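# Place the wire stand on the mat as drawn

## Task

Set the wire stand down on the mat so it rests in the pose and facing shown in the reference image named manual. The whole stand must lie within the mat, no other object may be on the mat, and nothing may be left tipped over.

## Robot and tools

Robot: two arms, left_arm and right_arm, each with six joints and a two-finger gripper. In every row and every per-joint list in results, an arm's joints appear in this fixed order: wrist roll, wrist pitch, shoulder, elbow, wrist yaw, waist. Rely on that order only.

Frame: all hand positions, orientations and velocities use the scene frame. Its origin sits at table-top height, halfway between the nominal arm bases. +x points out over the table, +z up, +y toward left_arm. Arm names do not match image sides. Calibrated bases: left_arm at (-0.010, +0.344, 0) m, quat_wxyz (+1.000, 0, 0, +0.008); right_arm at (0, -0.343, 0) m, quat_wxyz (+0.999, 0, 0, -0.034). Reported hand poses may be off by a few centimetres, more at long reach. Gripper fingers point along its +z and open and close along its y; end_effector_position is the point between the pads, about 1 cm behind the tips.

A row: always 14 numbers, each in [-1, 1], both arms included even if one stays still. Numbers 1-6 are left_arm joint offsets, 7 is left opening, 8-13 are right_arm joint offsets, 14 is right opening. Joint numbers are offsets, not poses: they count from the Joint targets in force when the action (or move) starts, never from the previous row, so sending the same offset again moves further. Scale: 1.0 equals 2.811 rad for waist and shoulder, 2.53 for elbow, 2.575 for wrist pitch, 8.12 for wrist yaw, 9.528 for wrist roll. Opening is absolute: +1 fully open, -1 closed. Sending 0 for a joint re-commands its current target; to leave a gripper alone, resend its present opening, since 0 means half open.

Stated joint ranges (rad): waist -2.880 to 2.880, shoulder 0.000 to 3.142, elbow 0.000 to 3.019, wrist pitch -1.693 to 1.571, wrist yaw -1.571 to 1.571, wrist roll -2.094 to 2.094. Real limits may differ by up to 0.084 rad. An action asking a joint more than 0.084 rad beyond a limit is refused for both arms; a malformed action or failing first action rejects the whole call.

Tools:
- execute_actions(actions, cameras): actions is a list of actions; each action is a table of up to 15 rows, one per 1/30 s step, the last row held if shorter. Images return only when actions is empty or cameras names them (["all"] for all, [] for none).
- move(target, speed, blend, opening_speed, grip_force, blocking, cameras): target is one 14-number row, or a list of up to 15 rows, all offsets counted from the same starting Joint targets. All joints travel together, so the gripper follows a curve. speed is rad/s for the joint with the longest travel (0.01 to 12.57, default 0.5), one value or one per target. blend (rad) rounds corners between listed targets; 0 stops at each. opening_speed (per second on the -1..+1 scale, at least 0.2) closes or opens gradually. grip_force is newtons per pad, 10 to 50, one value or one per arm; it persists, and lower forces close slower. blocking=false returns early while the motion continues. Moves do not avoid obstacles or the other arm.
- wait(seconds, cameras): 0 to 10 s, arms hold their commands; a running move continues.
- stop(cameras): brakes a running move; faster moves need more distance to halt.
- zoom_image(camera, region): enlarges [x0, y0, x1, y1] pixels, at most 504 by 504, of the newest image from one camera.
- show_instructions(): shows the reference image(s).
- finished_scene(scene): ends the current scene, given its number; irreversible.

Cameras: cam_head_left, cam_head_right, cam_high, cam_low, cam_left_wrist, cam_right_wrist, all 896x504.

Results: Joint positions (rad, plus finger gap in m, 0.094 fully open) and Joint velocities per arm; "within noise" means still. Joint targets are the base for your next offsets. end_effector_position (m) and end_effector_quat_wxyz per arm. grip_measured is the finger opening on the command scale; with a firm grasp it reads somewhat below the part's width. grip_effort_nm is a gripper motor effort average, negative closing, not a pad force. Joint torques follow the joint order. A move adds a "move:" line: done, off_target, moving, held or fault, and limits=held if steps were withheld. "joint sent to its limit" means a joint reached its end; "joint command not followed" means a safety check altered targets. MOTOR HOT warns of heating; OVER-TEMPERATURE FAULT means that arm went limp. Each joint's target may lead its measured angle only by a fixed amount, and a target placing the gripper over 110 mm from where it is gets scaled back, so big offsets may need several actions.

Avoid: dropping or releasing a moving object, letting anything fall far or off the table, fast impacts on the table or fixed things, hard presses, and any contact or grip between the two arms. Close gently on fragile items. If an arm is stuck pushing, command its targets back past its measured position. Holding loads or stretched poses heats motors; rest arms when idle.

Each tool is called after "Request:" as name(argument=value, ...) on one line, values as JSON.

Reference images:

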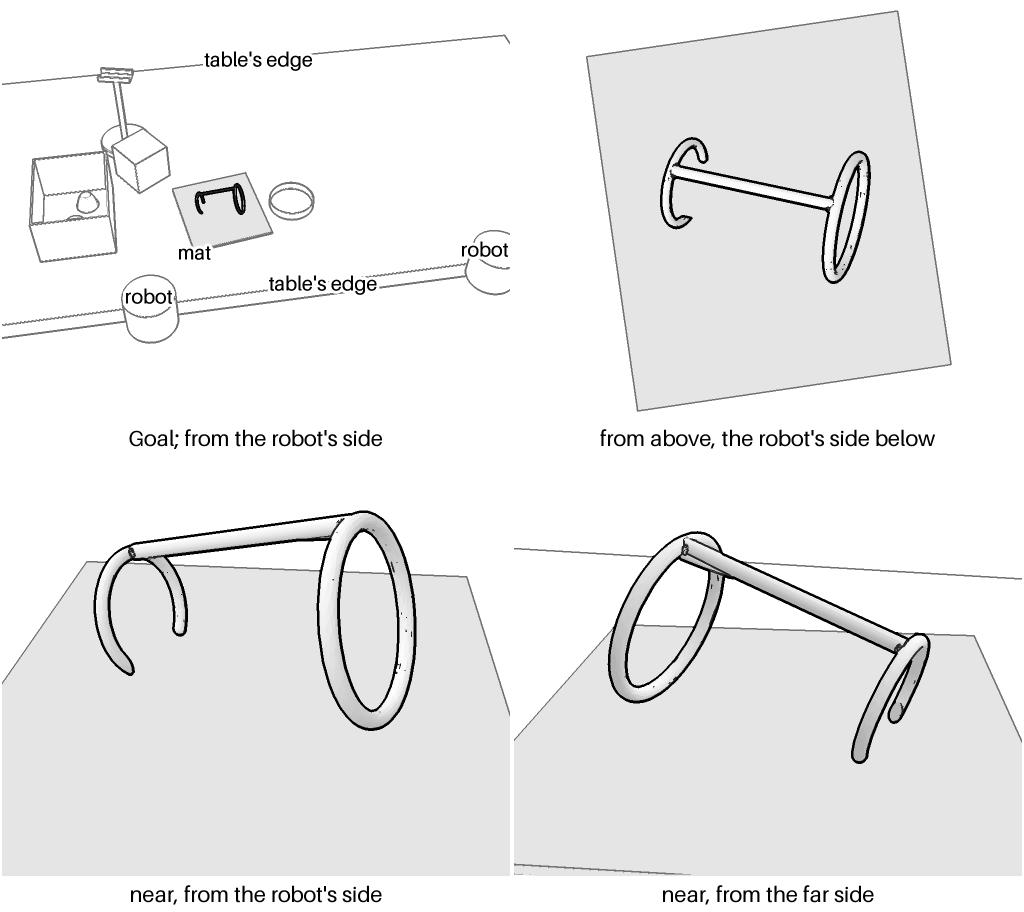

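## Session

Request:
execute_actions(actions=[])

Scene clock: 0.00 s.
left_arm: end_effector_position=(+0.2508, +0.6007, +0.3050) grip_measured=+1.000 grip_effort_nm=n/a end_effector_quat_wxyz=(-0.310, +0.716, -0.623, -0.062) | right_arm: end_effector_position=(+0.7590, -0.2962, +0.3119) grip_measured=+1.000 grip_effort_nm=n/a end_effector_quat_wxyz=(+0.748, +0.047, +0.658, -0.067)
Joint names: [wrist roll, wrist pitch, shoulder, elbow, wrist yaw, waist]
Joint positions: left_arm=[-0.966 -1.051 0.912 1 -0.224 0.656 0.094] | right_arm=[-0.056 0.673 1.852 1.314 0.284 0.194 0.094]
Joint velocities: within noise
Joint torques (N m): no reading
Motor temperatures (°C): left_arm=[21 22 25 24 21 21 20] | right_arm=[21 18 24 22 19 19 21]
Heat: left arm: hottest shoulder 25 °C; right arm: hottest shoulder 24 °C.
Joint targets: left_arm=[-0.966 -1.046 0.911 1.031 -0.224 0.656] | right_arm=[-0.056 0.677 1.852 1.339 0.284 0.194]
Tool commands: left_gripper/opening=+1.0 right_gripper/opening=+1.0

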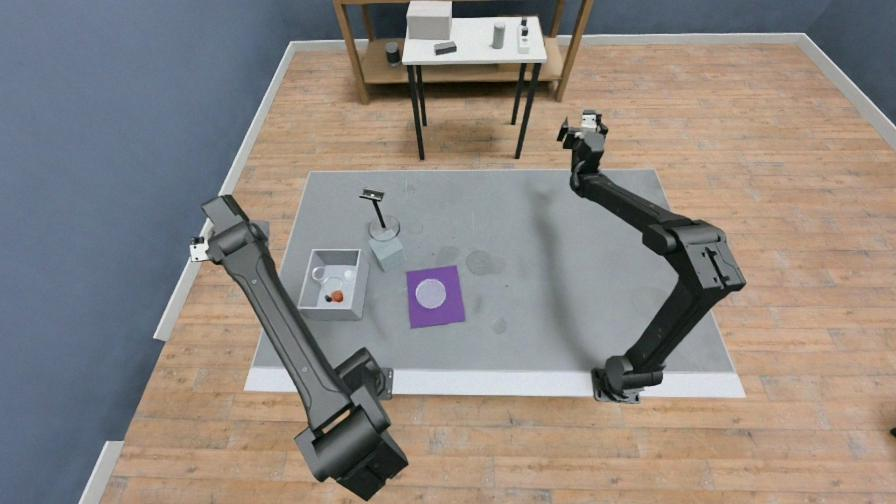

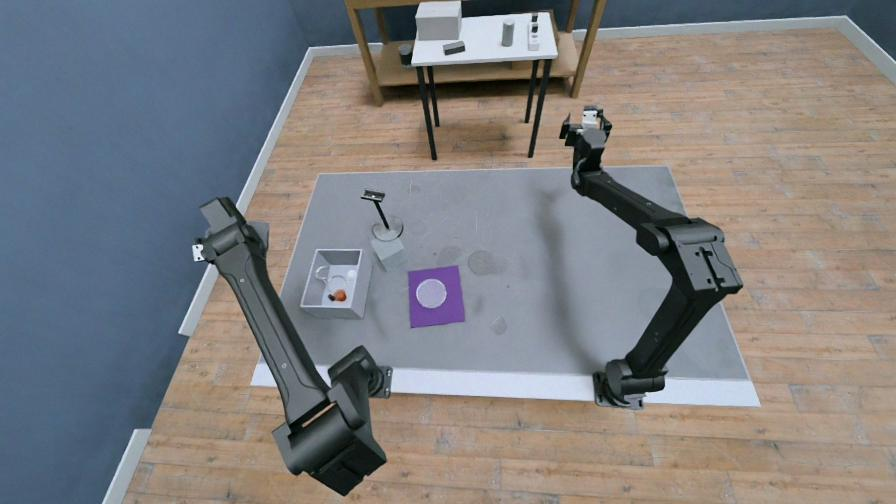

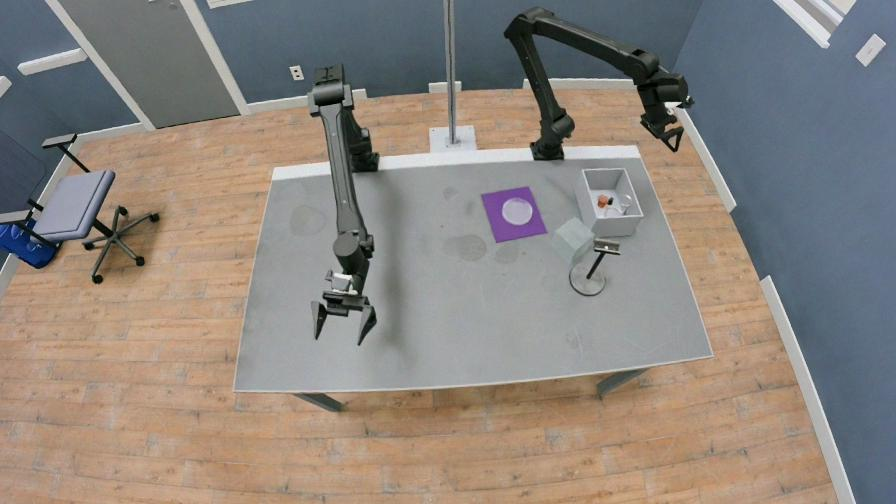

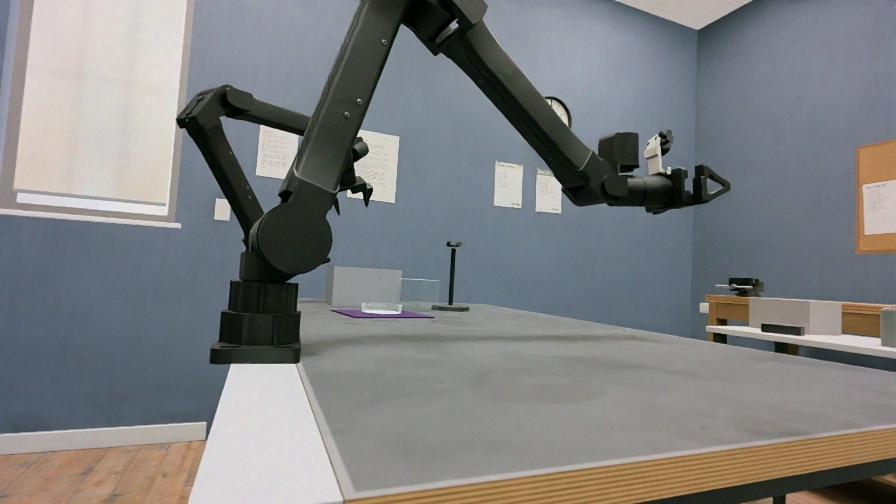

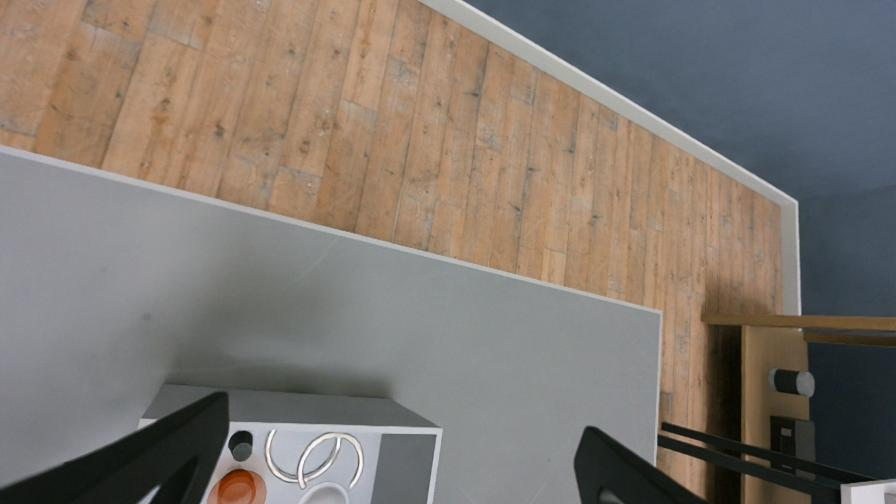

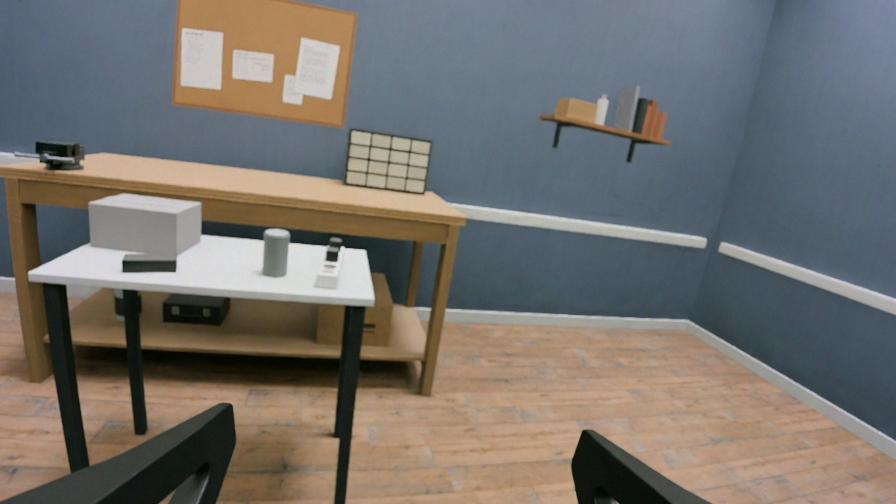

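Request:
zoom_image(camera="cam_left_wrist", region=[120, 370, 480, 504])

Request:
zoom_image(camera="cam_head_right", region=[290, 170, 540, 350])

Request:
zoom_image(camera="cam_high", region=[460, 140, 680, 310])

Request:
zoom_image(camera="cam_head_left", region=[290, 235, 390, 330])

Scaled by 1.400 from the camera's 896x504 image, which has a finer 1280x720 frame.

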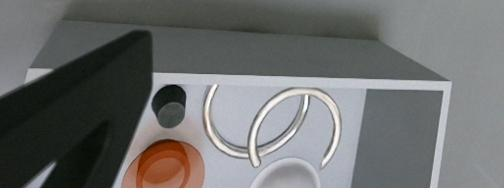

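Scaled by 2.016 from the camera's 896x504 image, which has a finer 1280x720 frame.

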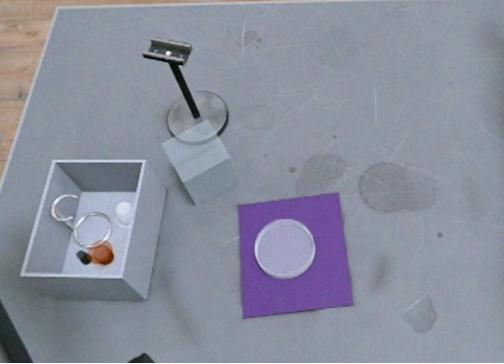

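Scaled by 2.291 from the camera's 896x504 image, which has a finer 1280x720 frame.

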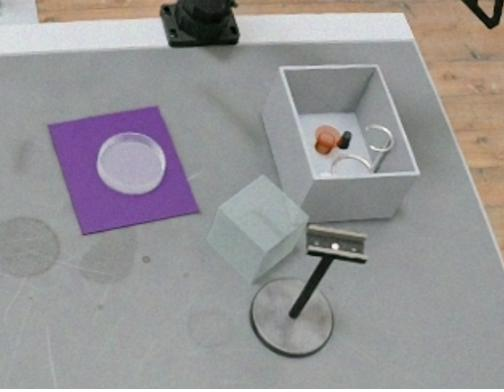

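Scaled by 5.040 from the camera's 896x504 image, which has a finer 1280x720 frame.

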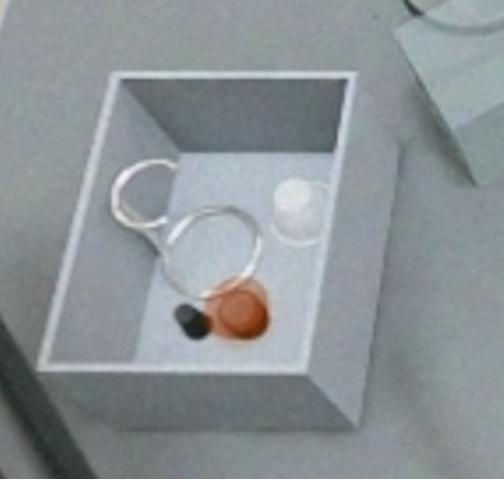

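Request:
zoom_image(camera="cam_head_right", region=[300, 245, 375, 320])

Request:
zoom_image(camera="cam_high", region=[570, 160, 650, 240])

Request:
zoom_image(camera="cam_low", region=[300, 240, 500, 330])

Request:
zoom_image(camera="cam_left_wrist", region=[210, 400, 450, 504])

Request:
zoom_image(camera="cam_head_right", region=[400, 255, 480, 335])

Scaled by 6.720 from the camera's 896x504 image, which has a finer 1280x720 frame.

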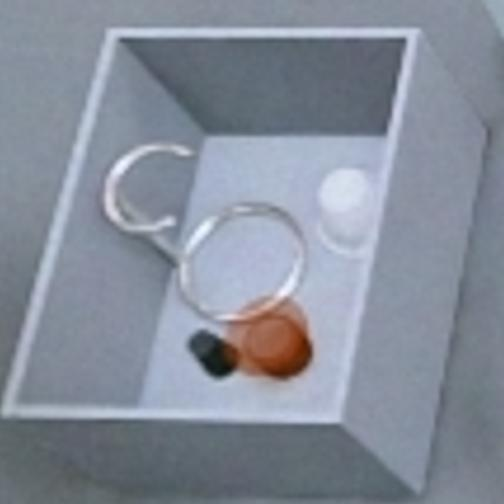

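Scaled by 6.300 from the camera's 896x504 image, which has a finer 1280x720 frame.

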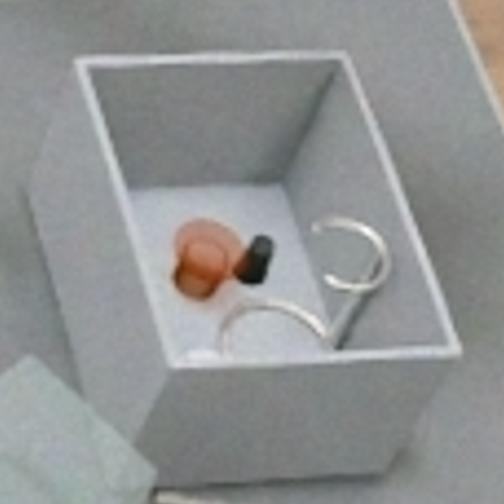

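Scaled by 2.520 from the camera's 896x504 image, which has a finer 1280x720 frame.

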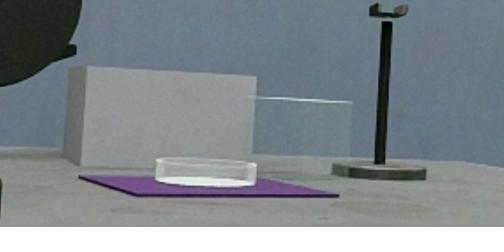

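Scaled by 2.100 from the camera's 896x504 image, which has a finer 1280x720 frame.

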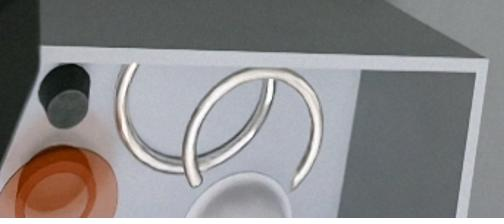

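Scaled by 6.300 from the camera's 896x504 image, which has a finer 1280x720 frame.

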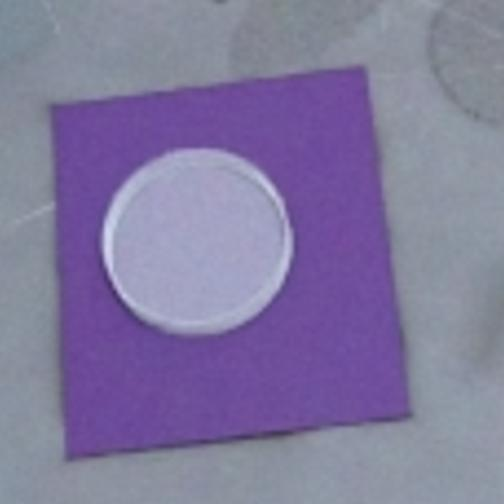

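Request:
move(target=[-0.001, -0.2346, 0.0434, 0.053, 0.0276, -0.0242, 1, 0.0059, -0.7779, -0.0573, 0.0423, -0.035, 0.3376, 1], speed=1.3, cameras=["cam_left_wrist", "cam_right_wrist", "cam_head_right"])

Scene clock: 159.87 s.
left_arm: end_effector_position=(+0.2074, +0.4978, +0.2714) grip_measured=+1.000 grip_effort_nm=-0.01 end_effector_quat_wxyz=(-0.002, +0.711, -0.703, +0.000) | right_arm: end_effector_position=(+0.2299, +0.0900, +0.1320) grip_measured=+1.000 grip_effort_nm=-0.02 end_effector_quat_wxyz=(-0.024, -0.519, +0.854, -0.015)
Joint names: [wrist roll, wrist pitch, shoulder, elbow, wrist yaw, waist]
Joint positions: left_arm=[-0.966 -1.644 1.027 1.104 -0.001 0.6 0.094] | right_arm=[-0.008 -1.316 1.708 1.397 0.002 1.152 0.094]
Joint torques (N m): left_arm=[-0.08 -0.13 -3.9 16.17 0.01 0.09] | right_arm=[0.11 -0.17 -16.56 11.59 -0.18 -1.55]
Motor temperatures (°C): left_arm=[21 22 25 38 21 21 20] | right_arm=[20 18 28 32 19 19 20]
Heat: left arm: hottest elbow 38 °C; right arm: hottest elbow 32 °C.
Joint targets: left_arm=[-0.975 -1.651 1.033 1.166 0.000 0.588] | right_arm=[0.001 -1.326 1.691 1.446 0.000 1.143]
move: off_target (left_arm, right_arm); left_arm: the elbow is farthest, 0.061 rad from its target; right_arm: the elbow is farthest, 0.049 rad from its target
Images, in order (width x height): cam_head_right 896x504, cam_left_wrist 896x504, cam_right_wrist 896x504.

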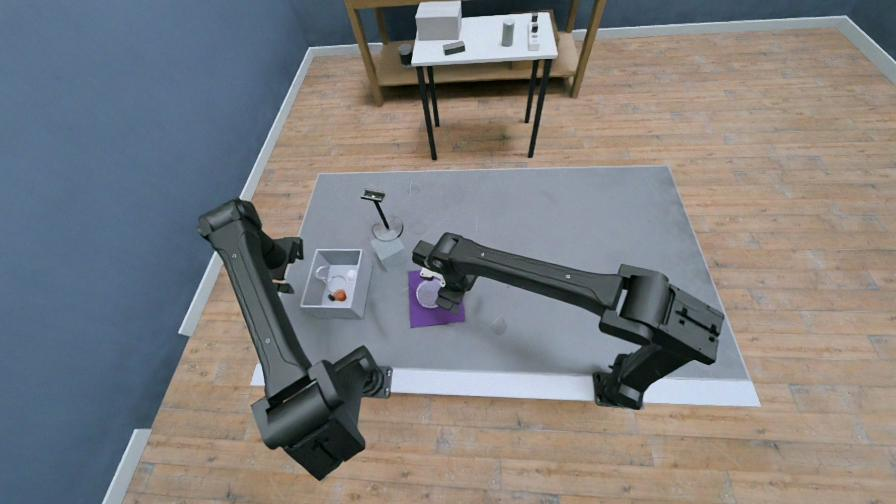

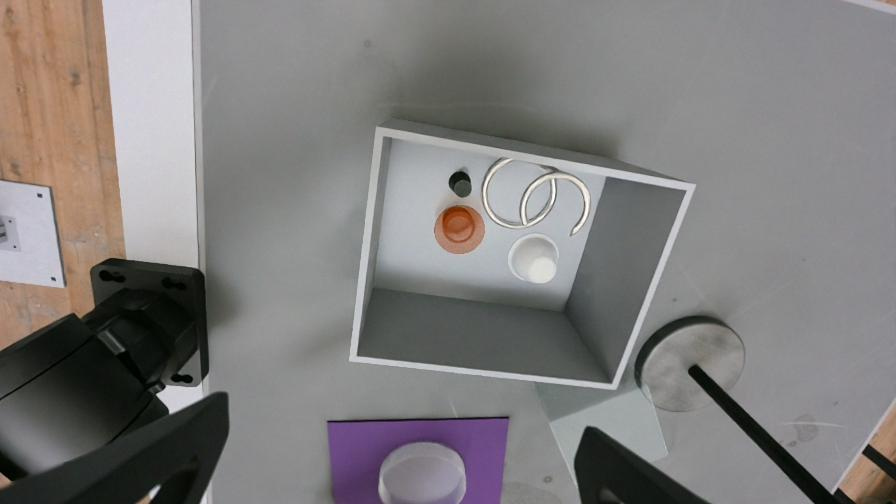

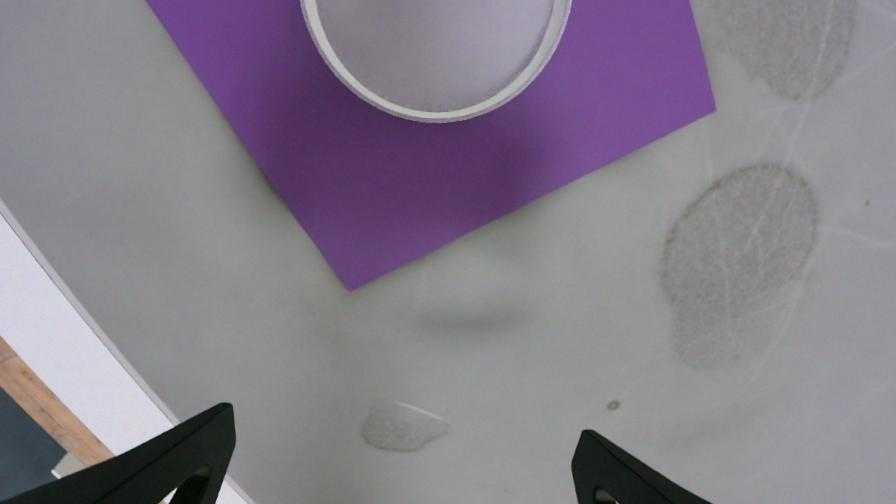

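Request:
zoom_image(camera="cam_left_wrist", region=[420, 130, 660, 300])

Request:
zoom_image(camera="cam_head_right", region=[380, 220, 520, 340])

Scaled by 2.100 from the camera's 896x504 image, which has a finer 1280x720 frame.

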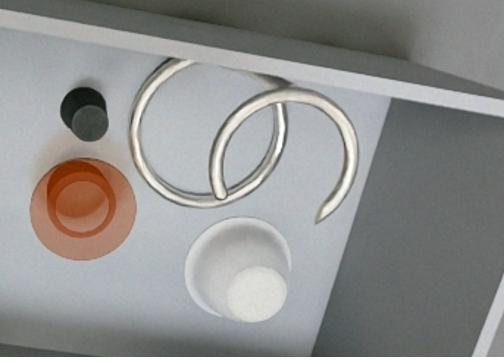

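Scaled by 3.600 from the camera's 896x504 image, which has a finer 1280x720 frame.

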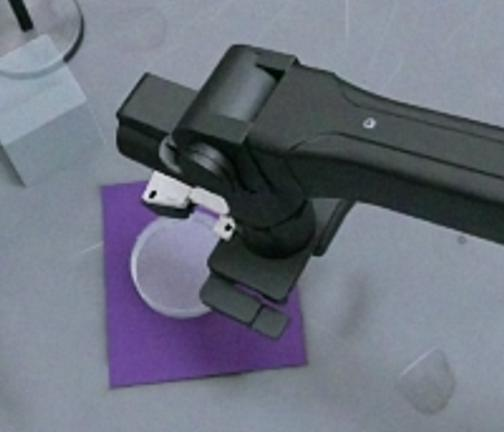

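Request:
move(target=[0.0155, 0.1025, 0.0658, -0.0346, 0, -0.0103, -0.15, 0, 0.0318, 0.1032, 0.1061, 0, -0.0075, -1], speed=0.8, cameras=["cam_left_wrist", "cam_right_wrist", "cam_head_right", "cam_high", "cam_low"])

Scene clock: 260.07 s.
left_arm: end_effector_position=(+0.2745, +0.5325, +0.2027) grip_measured=-0.148 grip_effort_nm=-0.09 end_effector_quat_wxyz=(+0.009, -0.653, +0.757, -0.001) | right_arm: end_effector_position=(+0.2936, +0.1824, +0.0829) grip_measured=-0.986 grip_effort_nm=-0.75 end_effector_quat_wxyz=(+0.003, -0.510, +0.860, +0.001)
Joint names: [wrist roll, wrist pitch, shoulder, elbow, wrist yaw, waist]
Joint positions: left_arm=[-0.838 -1.396 1.229 1.073 -0.001 0.569 0.04] | right_arm=[-0.008 -1.249 1.988 1.673 0.002 1.13 0.001]
Joint torques (N m): left_arm=[0.11 0.58 -8.35 10.82 -0.03 0.5] | right_arm=[0.09 0.64 -19.96 10.99 -0.14 -1.44]
Motor temperatures (°C): left_arm=[21 22 25 37 21 21 19] | right_arm=[20 18 28 37 19 19 20]
Heat: left arm: hottest elbow 37 °C; right arm: hottest elbow 37 °C.
Joint targets: left_arm=[-0.827 -1.387 1.218 1.078 0.000 0.559] | right_arm=[0.000 -1.244 1.981 1.714 0.000 1.122]
move: off_target (right_arm); right_arm: the elbow is farthest, 0.041 rad from its target
Images, in order (width x height): cam_head_right 896x504, cam_high 896x504, cam_low 896x504, cam_left_wrist 896x504, cam_right_wrist 896x504.

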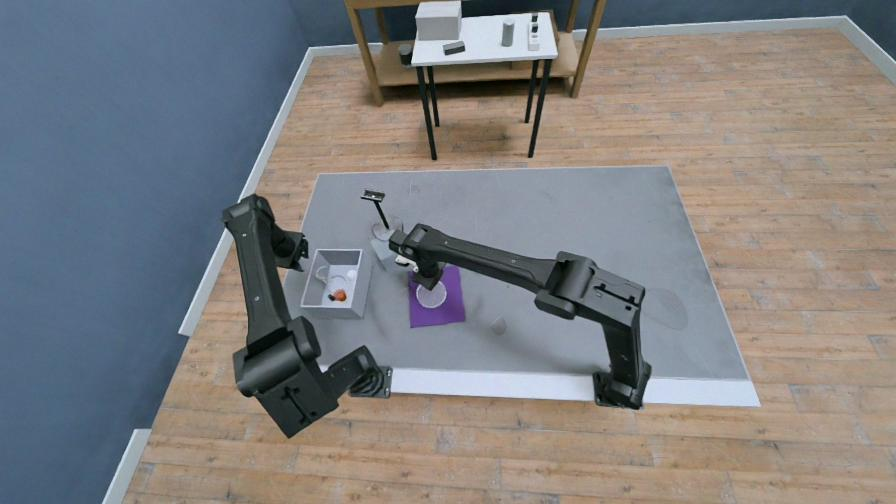

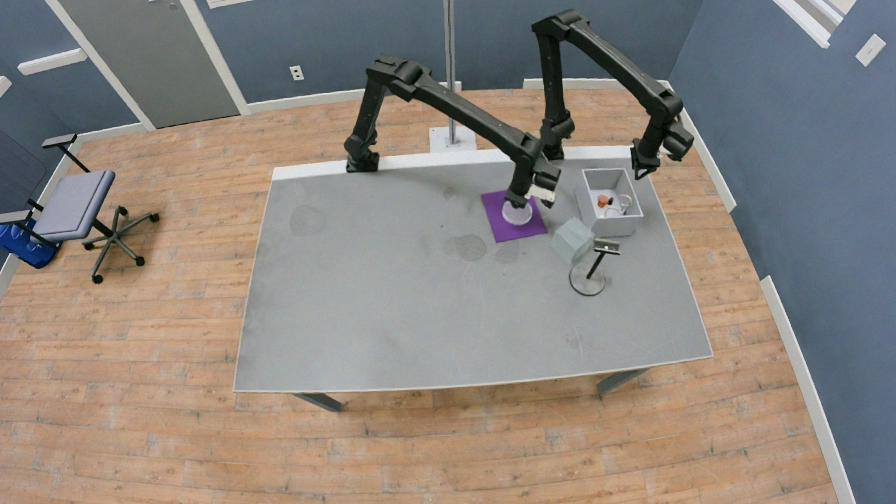

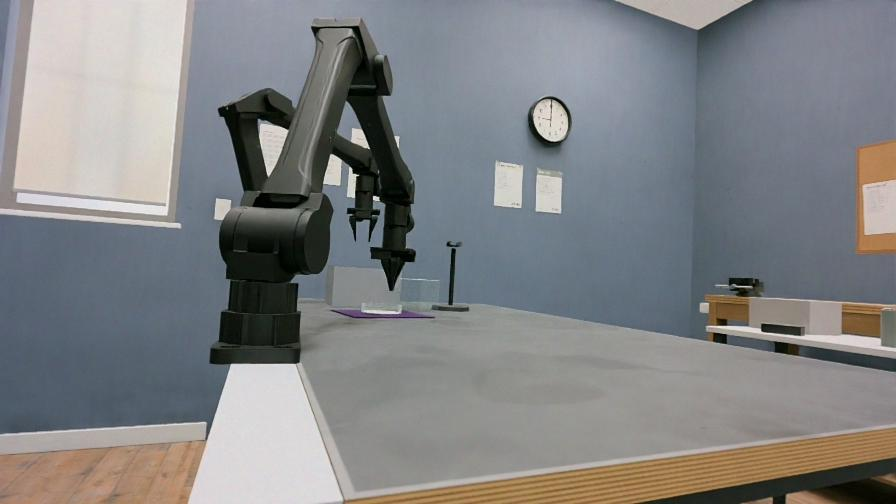

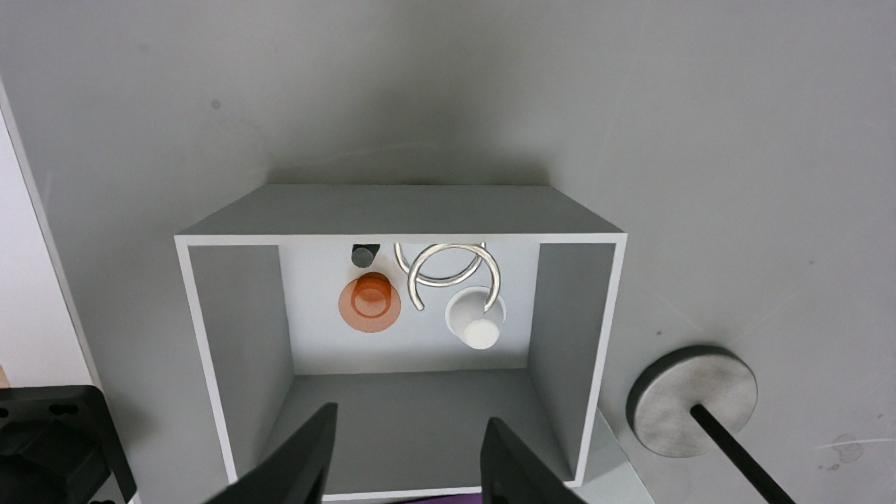

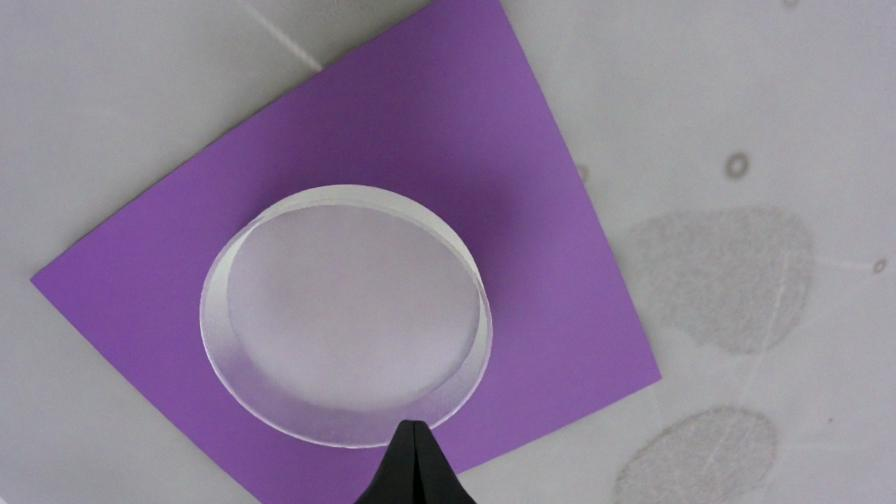

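Request:
zoom_image(camera="cam_left_wrist", region=[320, 220, 560, 460])

Request:
zoom_image(camera="cam_low", region=[320, 200, 480, 330])

Scaled by 2.100 from the camera's 896x504 image, which has a finer 1280x720 frame.

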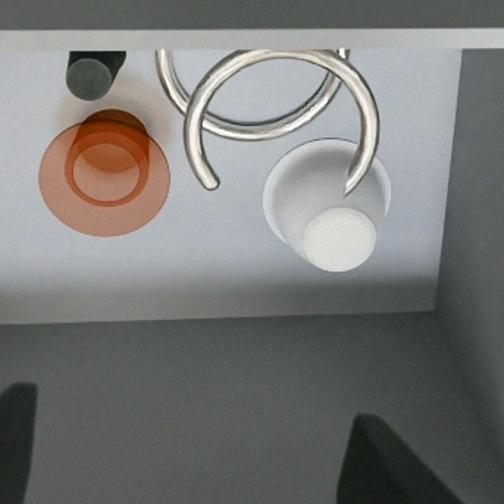

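Scaled by 3.150 from the camera's 896x504 image, which has a finer 1280x720 frame.

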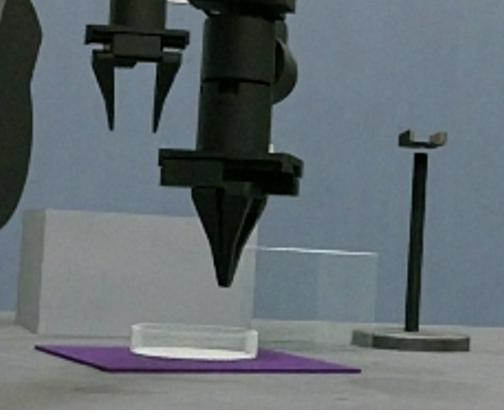

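Request:
move(target=[0, 0.0342, 0.0068, -0.0368, 0, 0, -0.15, 0, 0.0361, -0.0011, -0.049, 0, 0.0093, -1], speed=0.3, cameras=["cam_left_wrist", "cam_right_wrist", "cam_low"])

Request:
zoom_image(camera="cam_left_wrist", region=[320, 220, 560, 460])

Request:
zoom_image(camera="cam_low", region=[320, 200, 480, 330])

Scene clock: 318.67 s.
left_arm: end_effector_position=(+0.2692, +0.5289, +0.1688) grip_measured=-0.148 grip_effort_nm=-0.09 end_effector_quat_wxyz=(+0.008, -0.653, +0.757, -0.001) | right_arm: end_effector_position=(+0.2826, +0.1752, +0.0520) grip_measured=-0.986 grip_effort_nm=-0.75 end_effector_quat_wxyz=(+0.004, -0.514, +0.857, +0.001)
Joint names: [wrist roll, wrist pitch, shoulder, elbow, wrist yaw, waist]
Joint positions: left_arm=[-0.837 -1.308 1.233 0.985 -0.001 0.569 0.04] | right_arm=[-0.008 -1.162 1.988 1.586 0.002 1.14 0.001]
Joint torques (N m): left_arm=[0.11 0.66 -6.83 10.19 -0.01 0.67] | right_arm=[0.17 0.8 -19.43 7.88 -0.16 -0.21]
Heat: left arm: hottest elbow 36 °C; right arm: hottest elbow 35 °C.
Joint targets: left_arm=[-0.828 -1.299 1.237 0.985 0.000 0.559] | right_arm=[0.000 -1.151 1.978 1.590 0.000 1.148]
move: done
Images, in order (width x height): cam_low 896x504, cam_left_wrist 896x504, cam_right_wrist 896x504.

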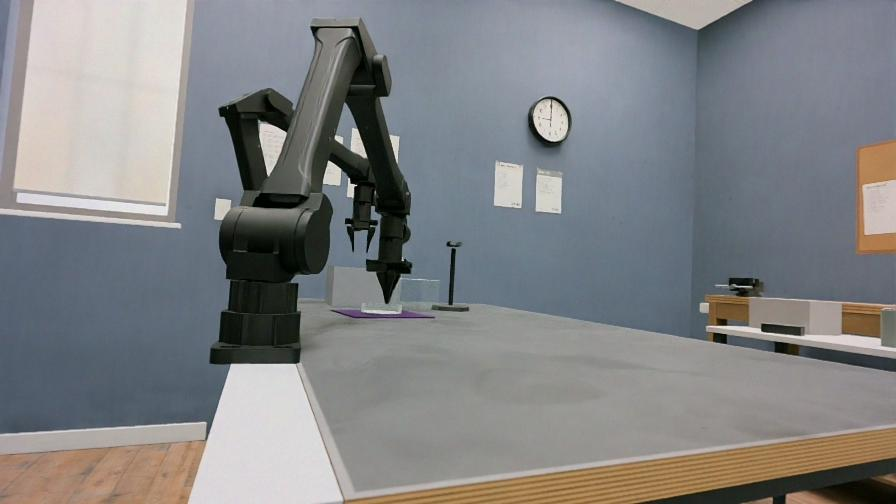

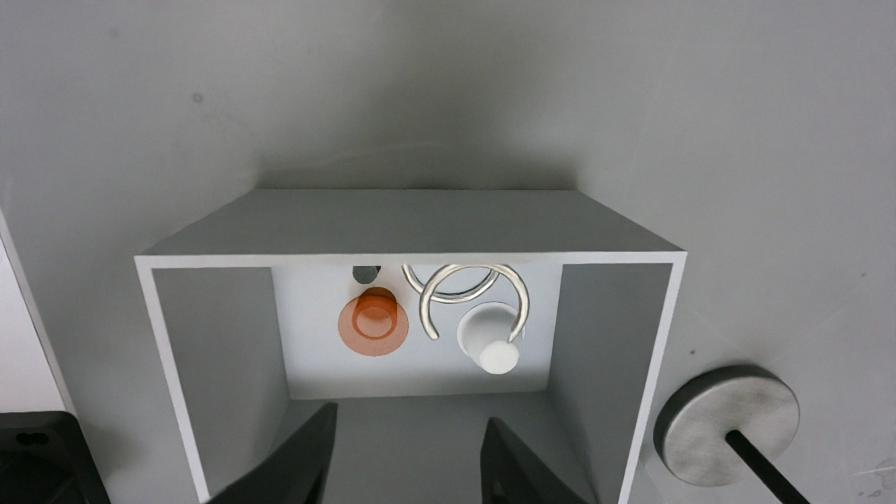

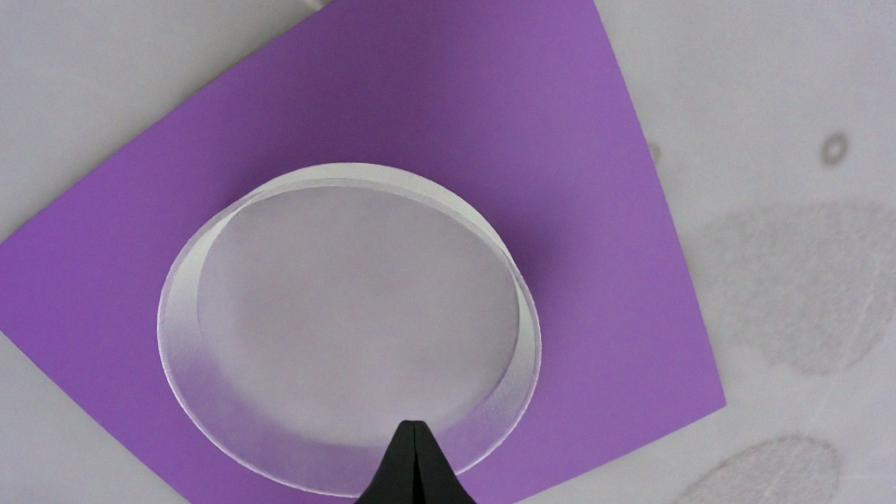

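Scaled by 2.100 from the camera's 896x504 image, which has a finer 1280x720 frame.

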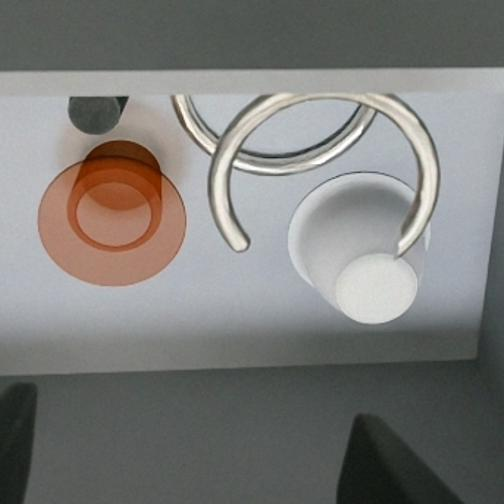

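Scaled by 3.150 from the camera's 896x504 image, which has a finer 1280x720 frame.

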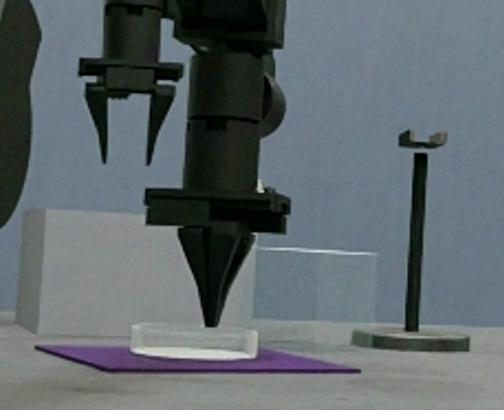

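Request:
move(target=[-0.0068, 0.0602, 0.0153, -0.0502, 0, -0.0139, -0.15, 0, 0.0105, 0.0027, -0.0111, 0, 0.0043, -1], speed=0.25, cameras=["cam_left_wrist", "cam_right_wrist", "cam_low"])

Request:
zoom_image(camera="cam_left_wrist", region=[320, 264, 560, 504])

Request:
zoom_image(camera="cam_low", region=[320, 240, 440, 330])

Scene clock: 396.67 s.
left_arm: end_effector_position=(+0.2688, +0.5135, +0.1094) grip_measured=-0.148 grip_effort_nm=-0.10 end_effector_quat_wxyz=(+0.000, -0.655, +0.755, +0.000) | right_arm: end_effector_position=(+0.2759, +0.1769, +0.0448) grip_measured=-0.986 grip_effort_nm=-0.75 end_effector_quat_wxyz=(+0.006, -0.519, +0.855, +0.003)
Joint names: [wrist roll, wrist pitch, shoulder, elbow, wrist yaw, waist]
Joint positions: left_arm=[-0.882 -1.153 1.276 0.858 0 0.531 0.04] | right_arm=[-0.008 -1.135 1.988 1.565 0.002 1.152 0.001]
Joint torques (N m): left_arm=[-0.09 0.51 -6.77 9.47 -0.02 0.62] | right_arm=[0.13 0.95 -18.78 7.24 -0.18 0.15]
Heat: left arm: hottest elbow 34 °C; right arm: hottest elbow 34 °C.
Joint targets: left_arm=[-0.892 -1.144 1.280 0.858 0.001 0.520] | right_arm=[0.000 -1.124 1.985 1.562 0.000 1.160]
move: done
Images, in order (width x height): cam_low 896x504, cam_left_wrist 896x504, cam_right_wrist 896x504.

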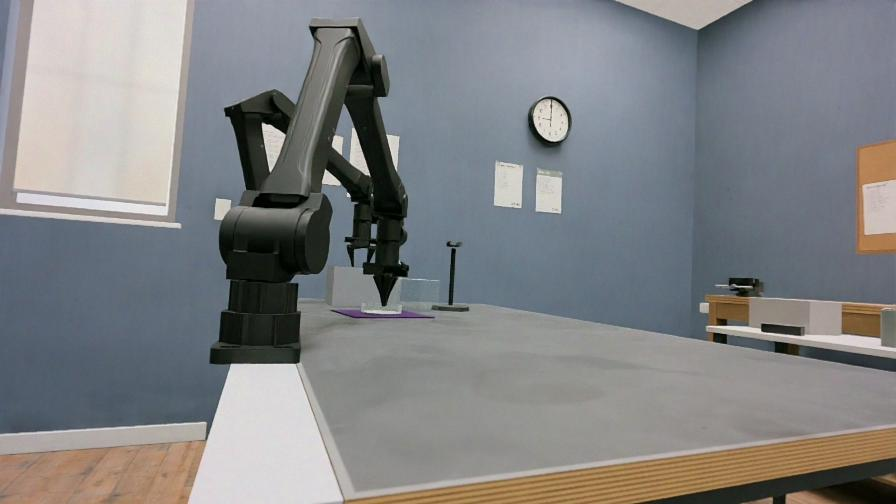

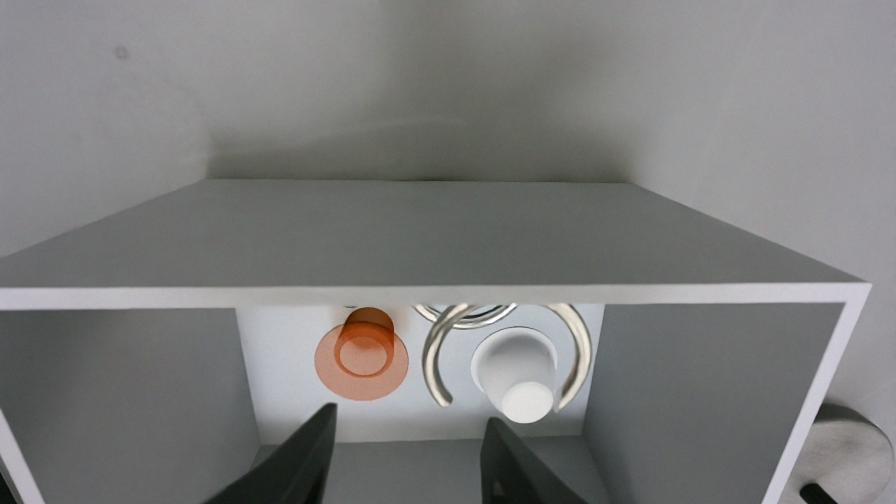

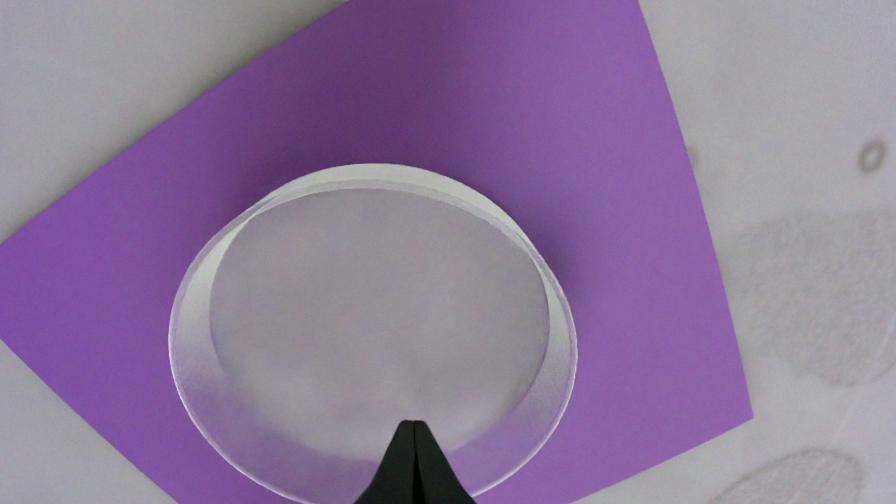

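Scaled by 2.100 from the camera's 896x504 image, which has a finer 1280x720 frame.

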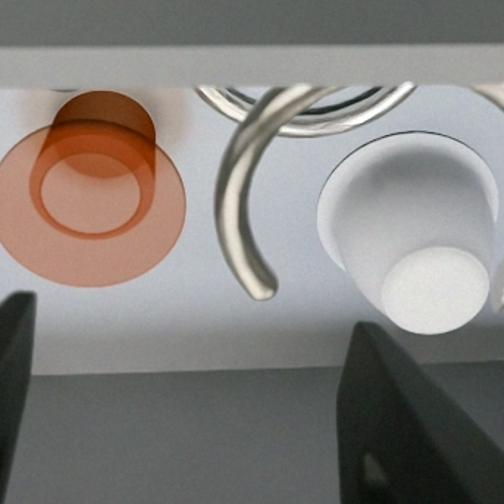

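Scaled by 4.200 from the camera's 896x504 image, which has a finer 1280x720 frame.

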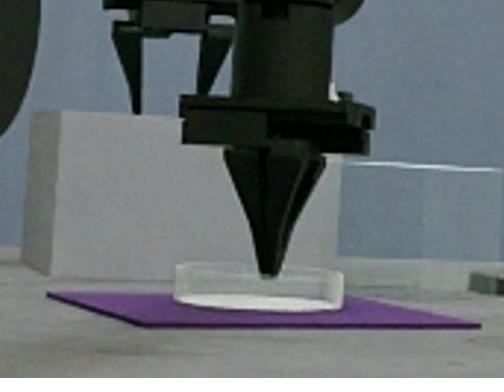

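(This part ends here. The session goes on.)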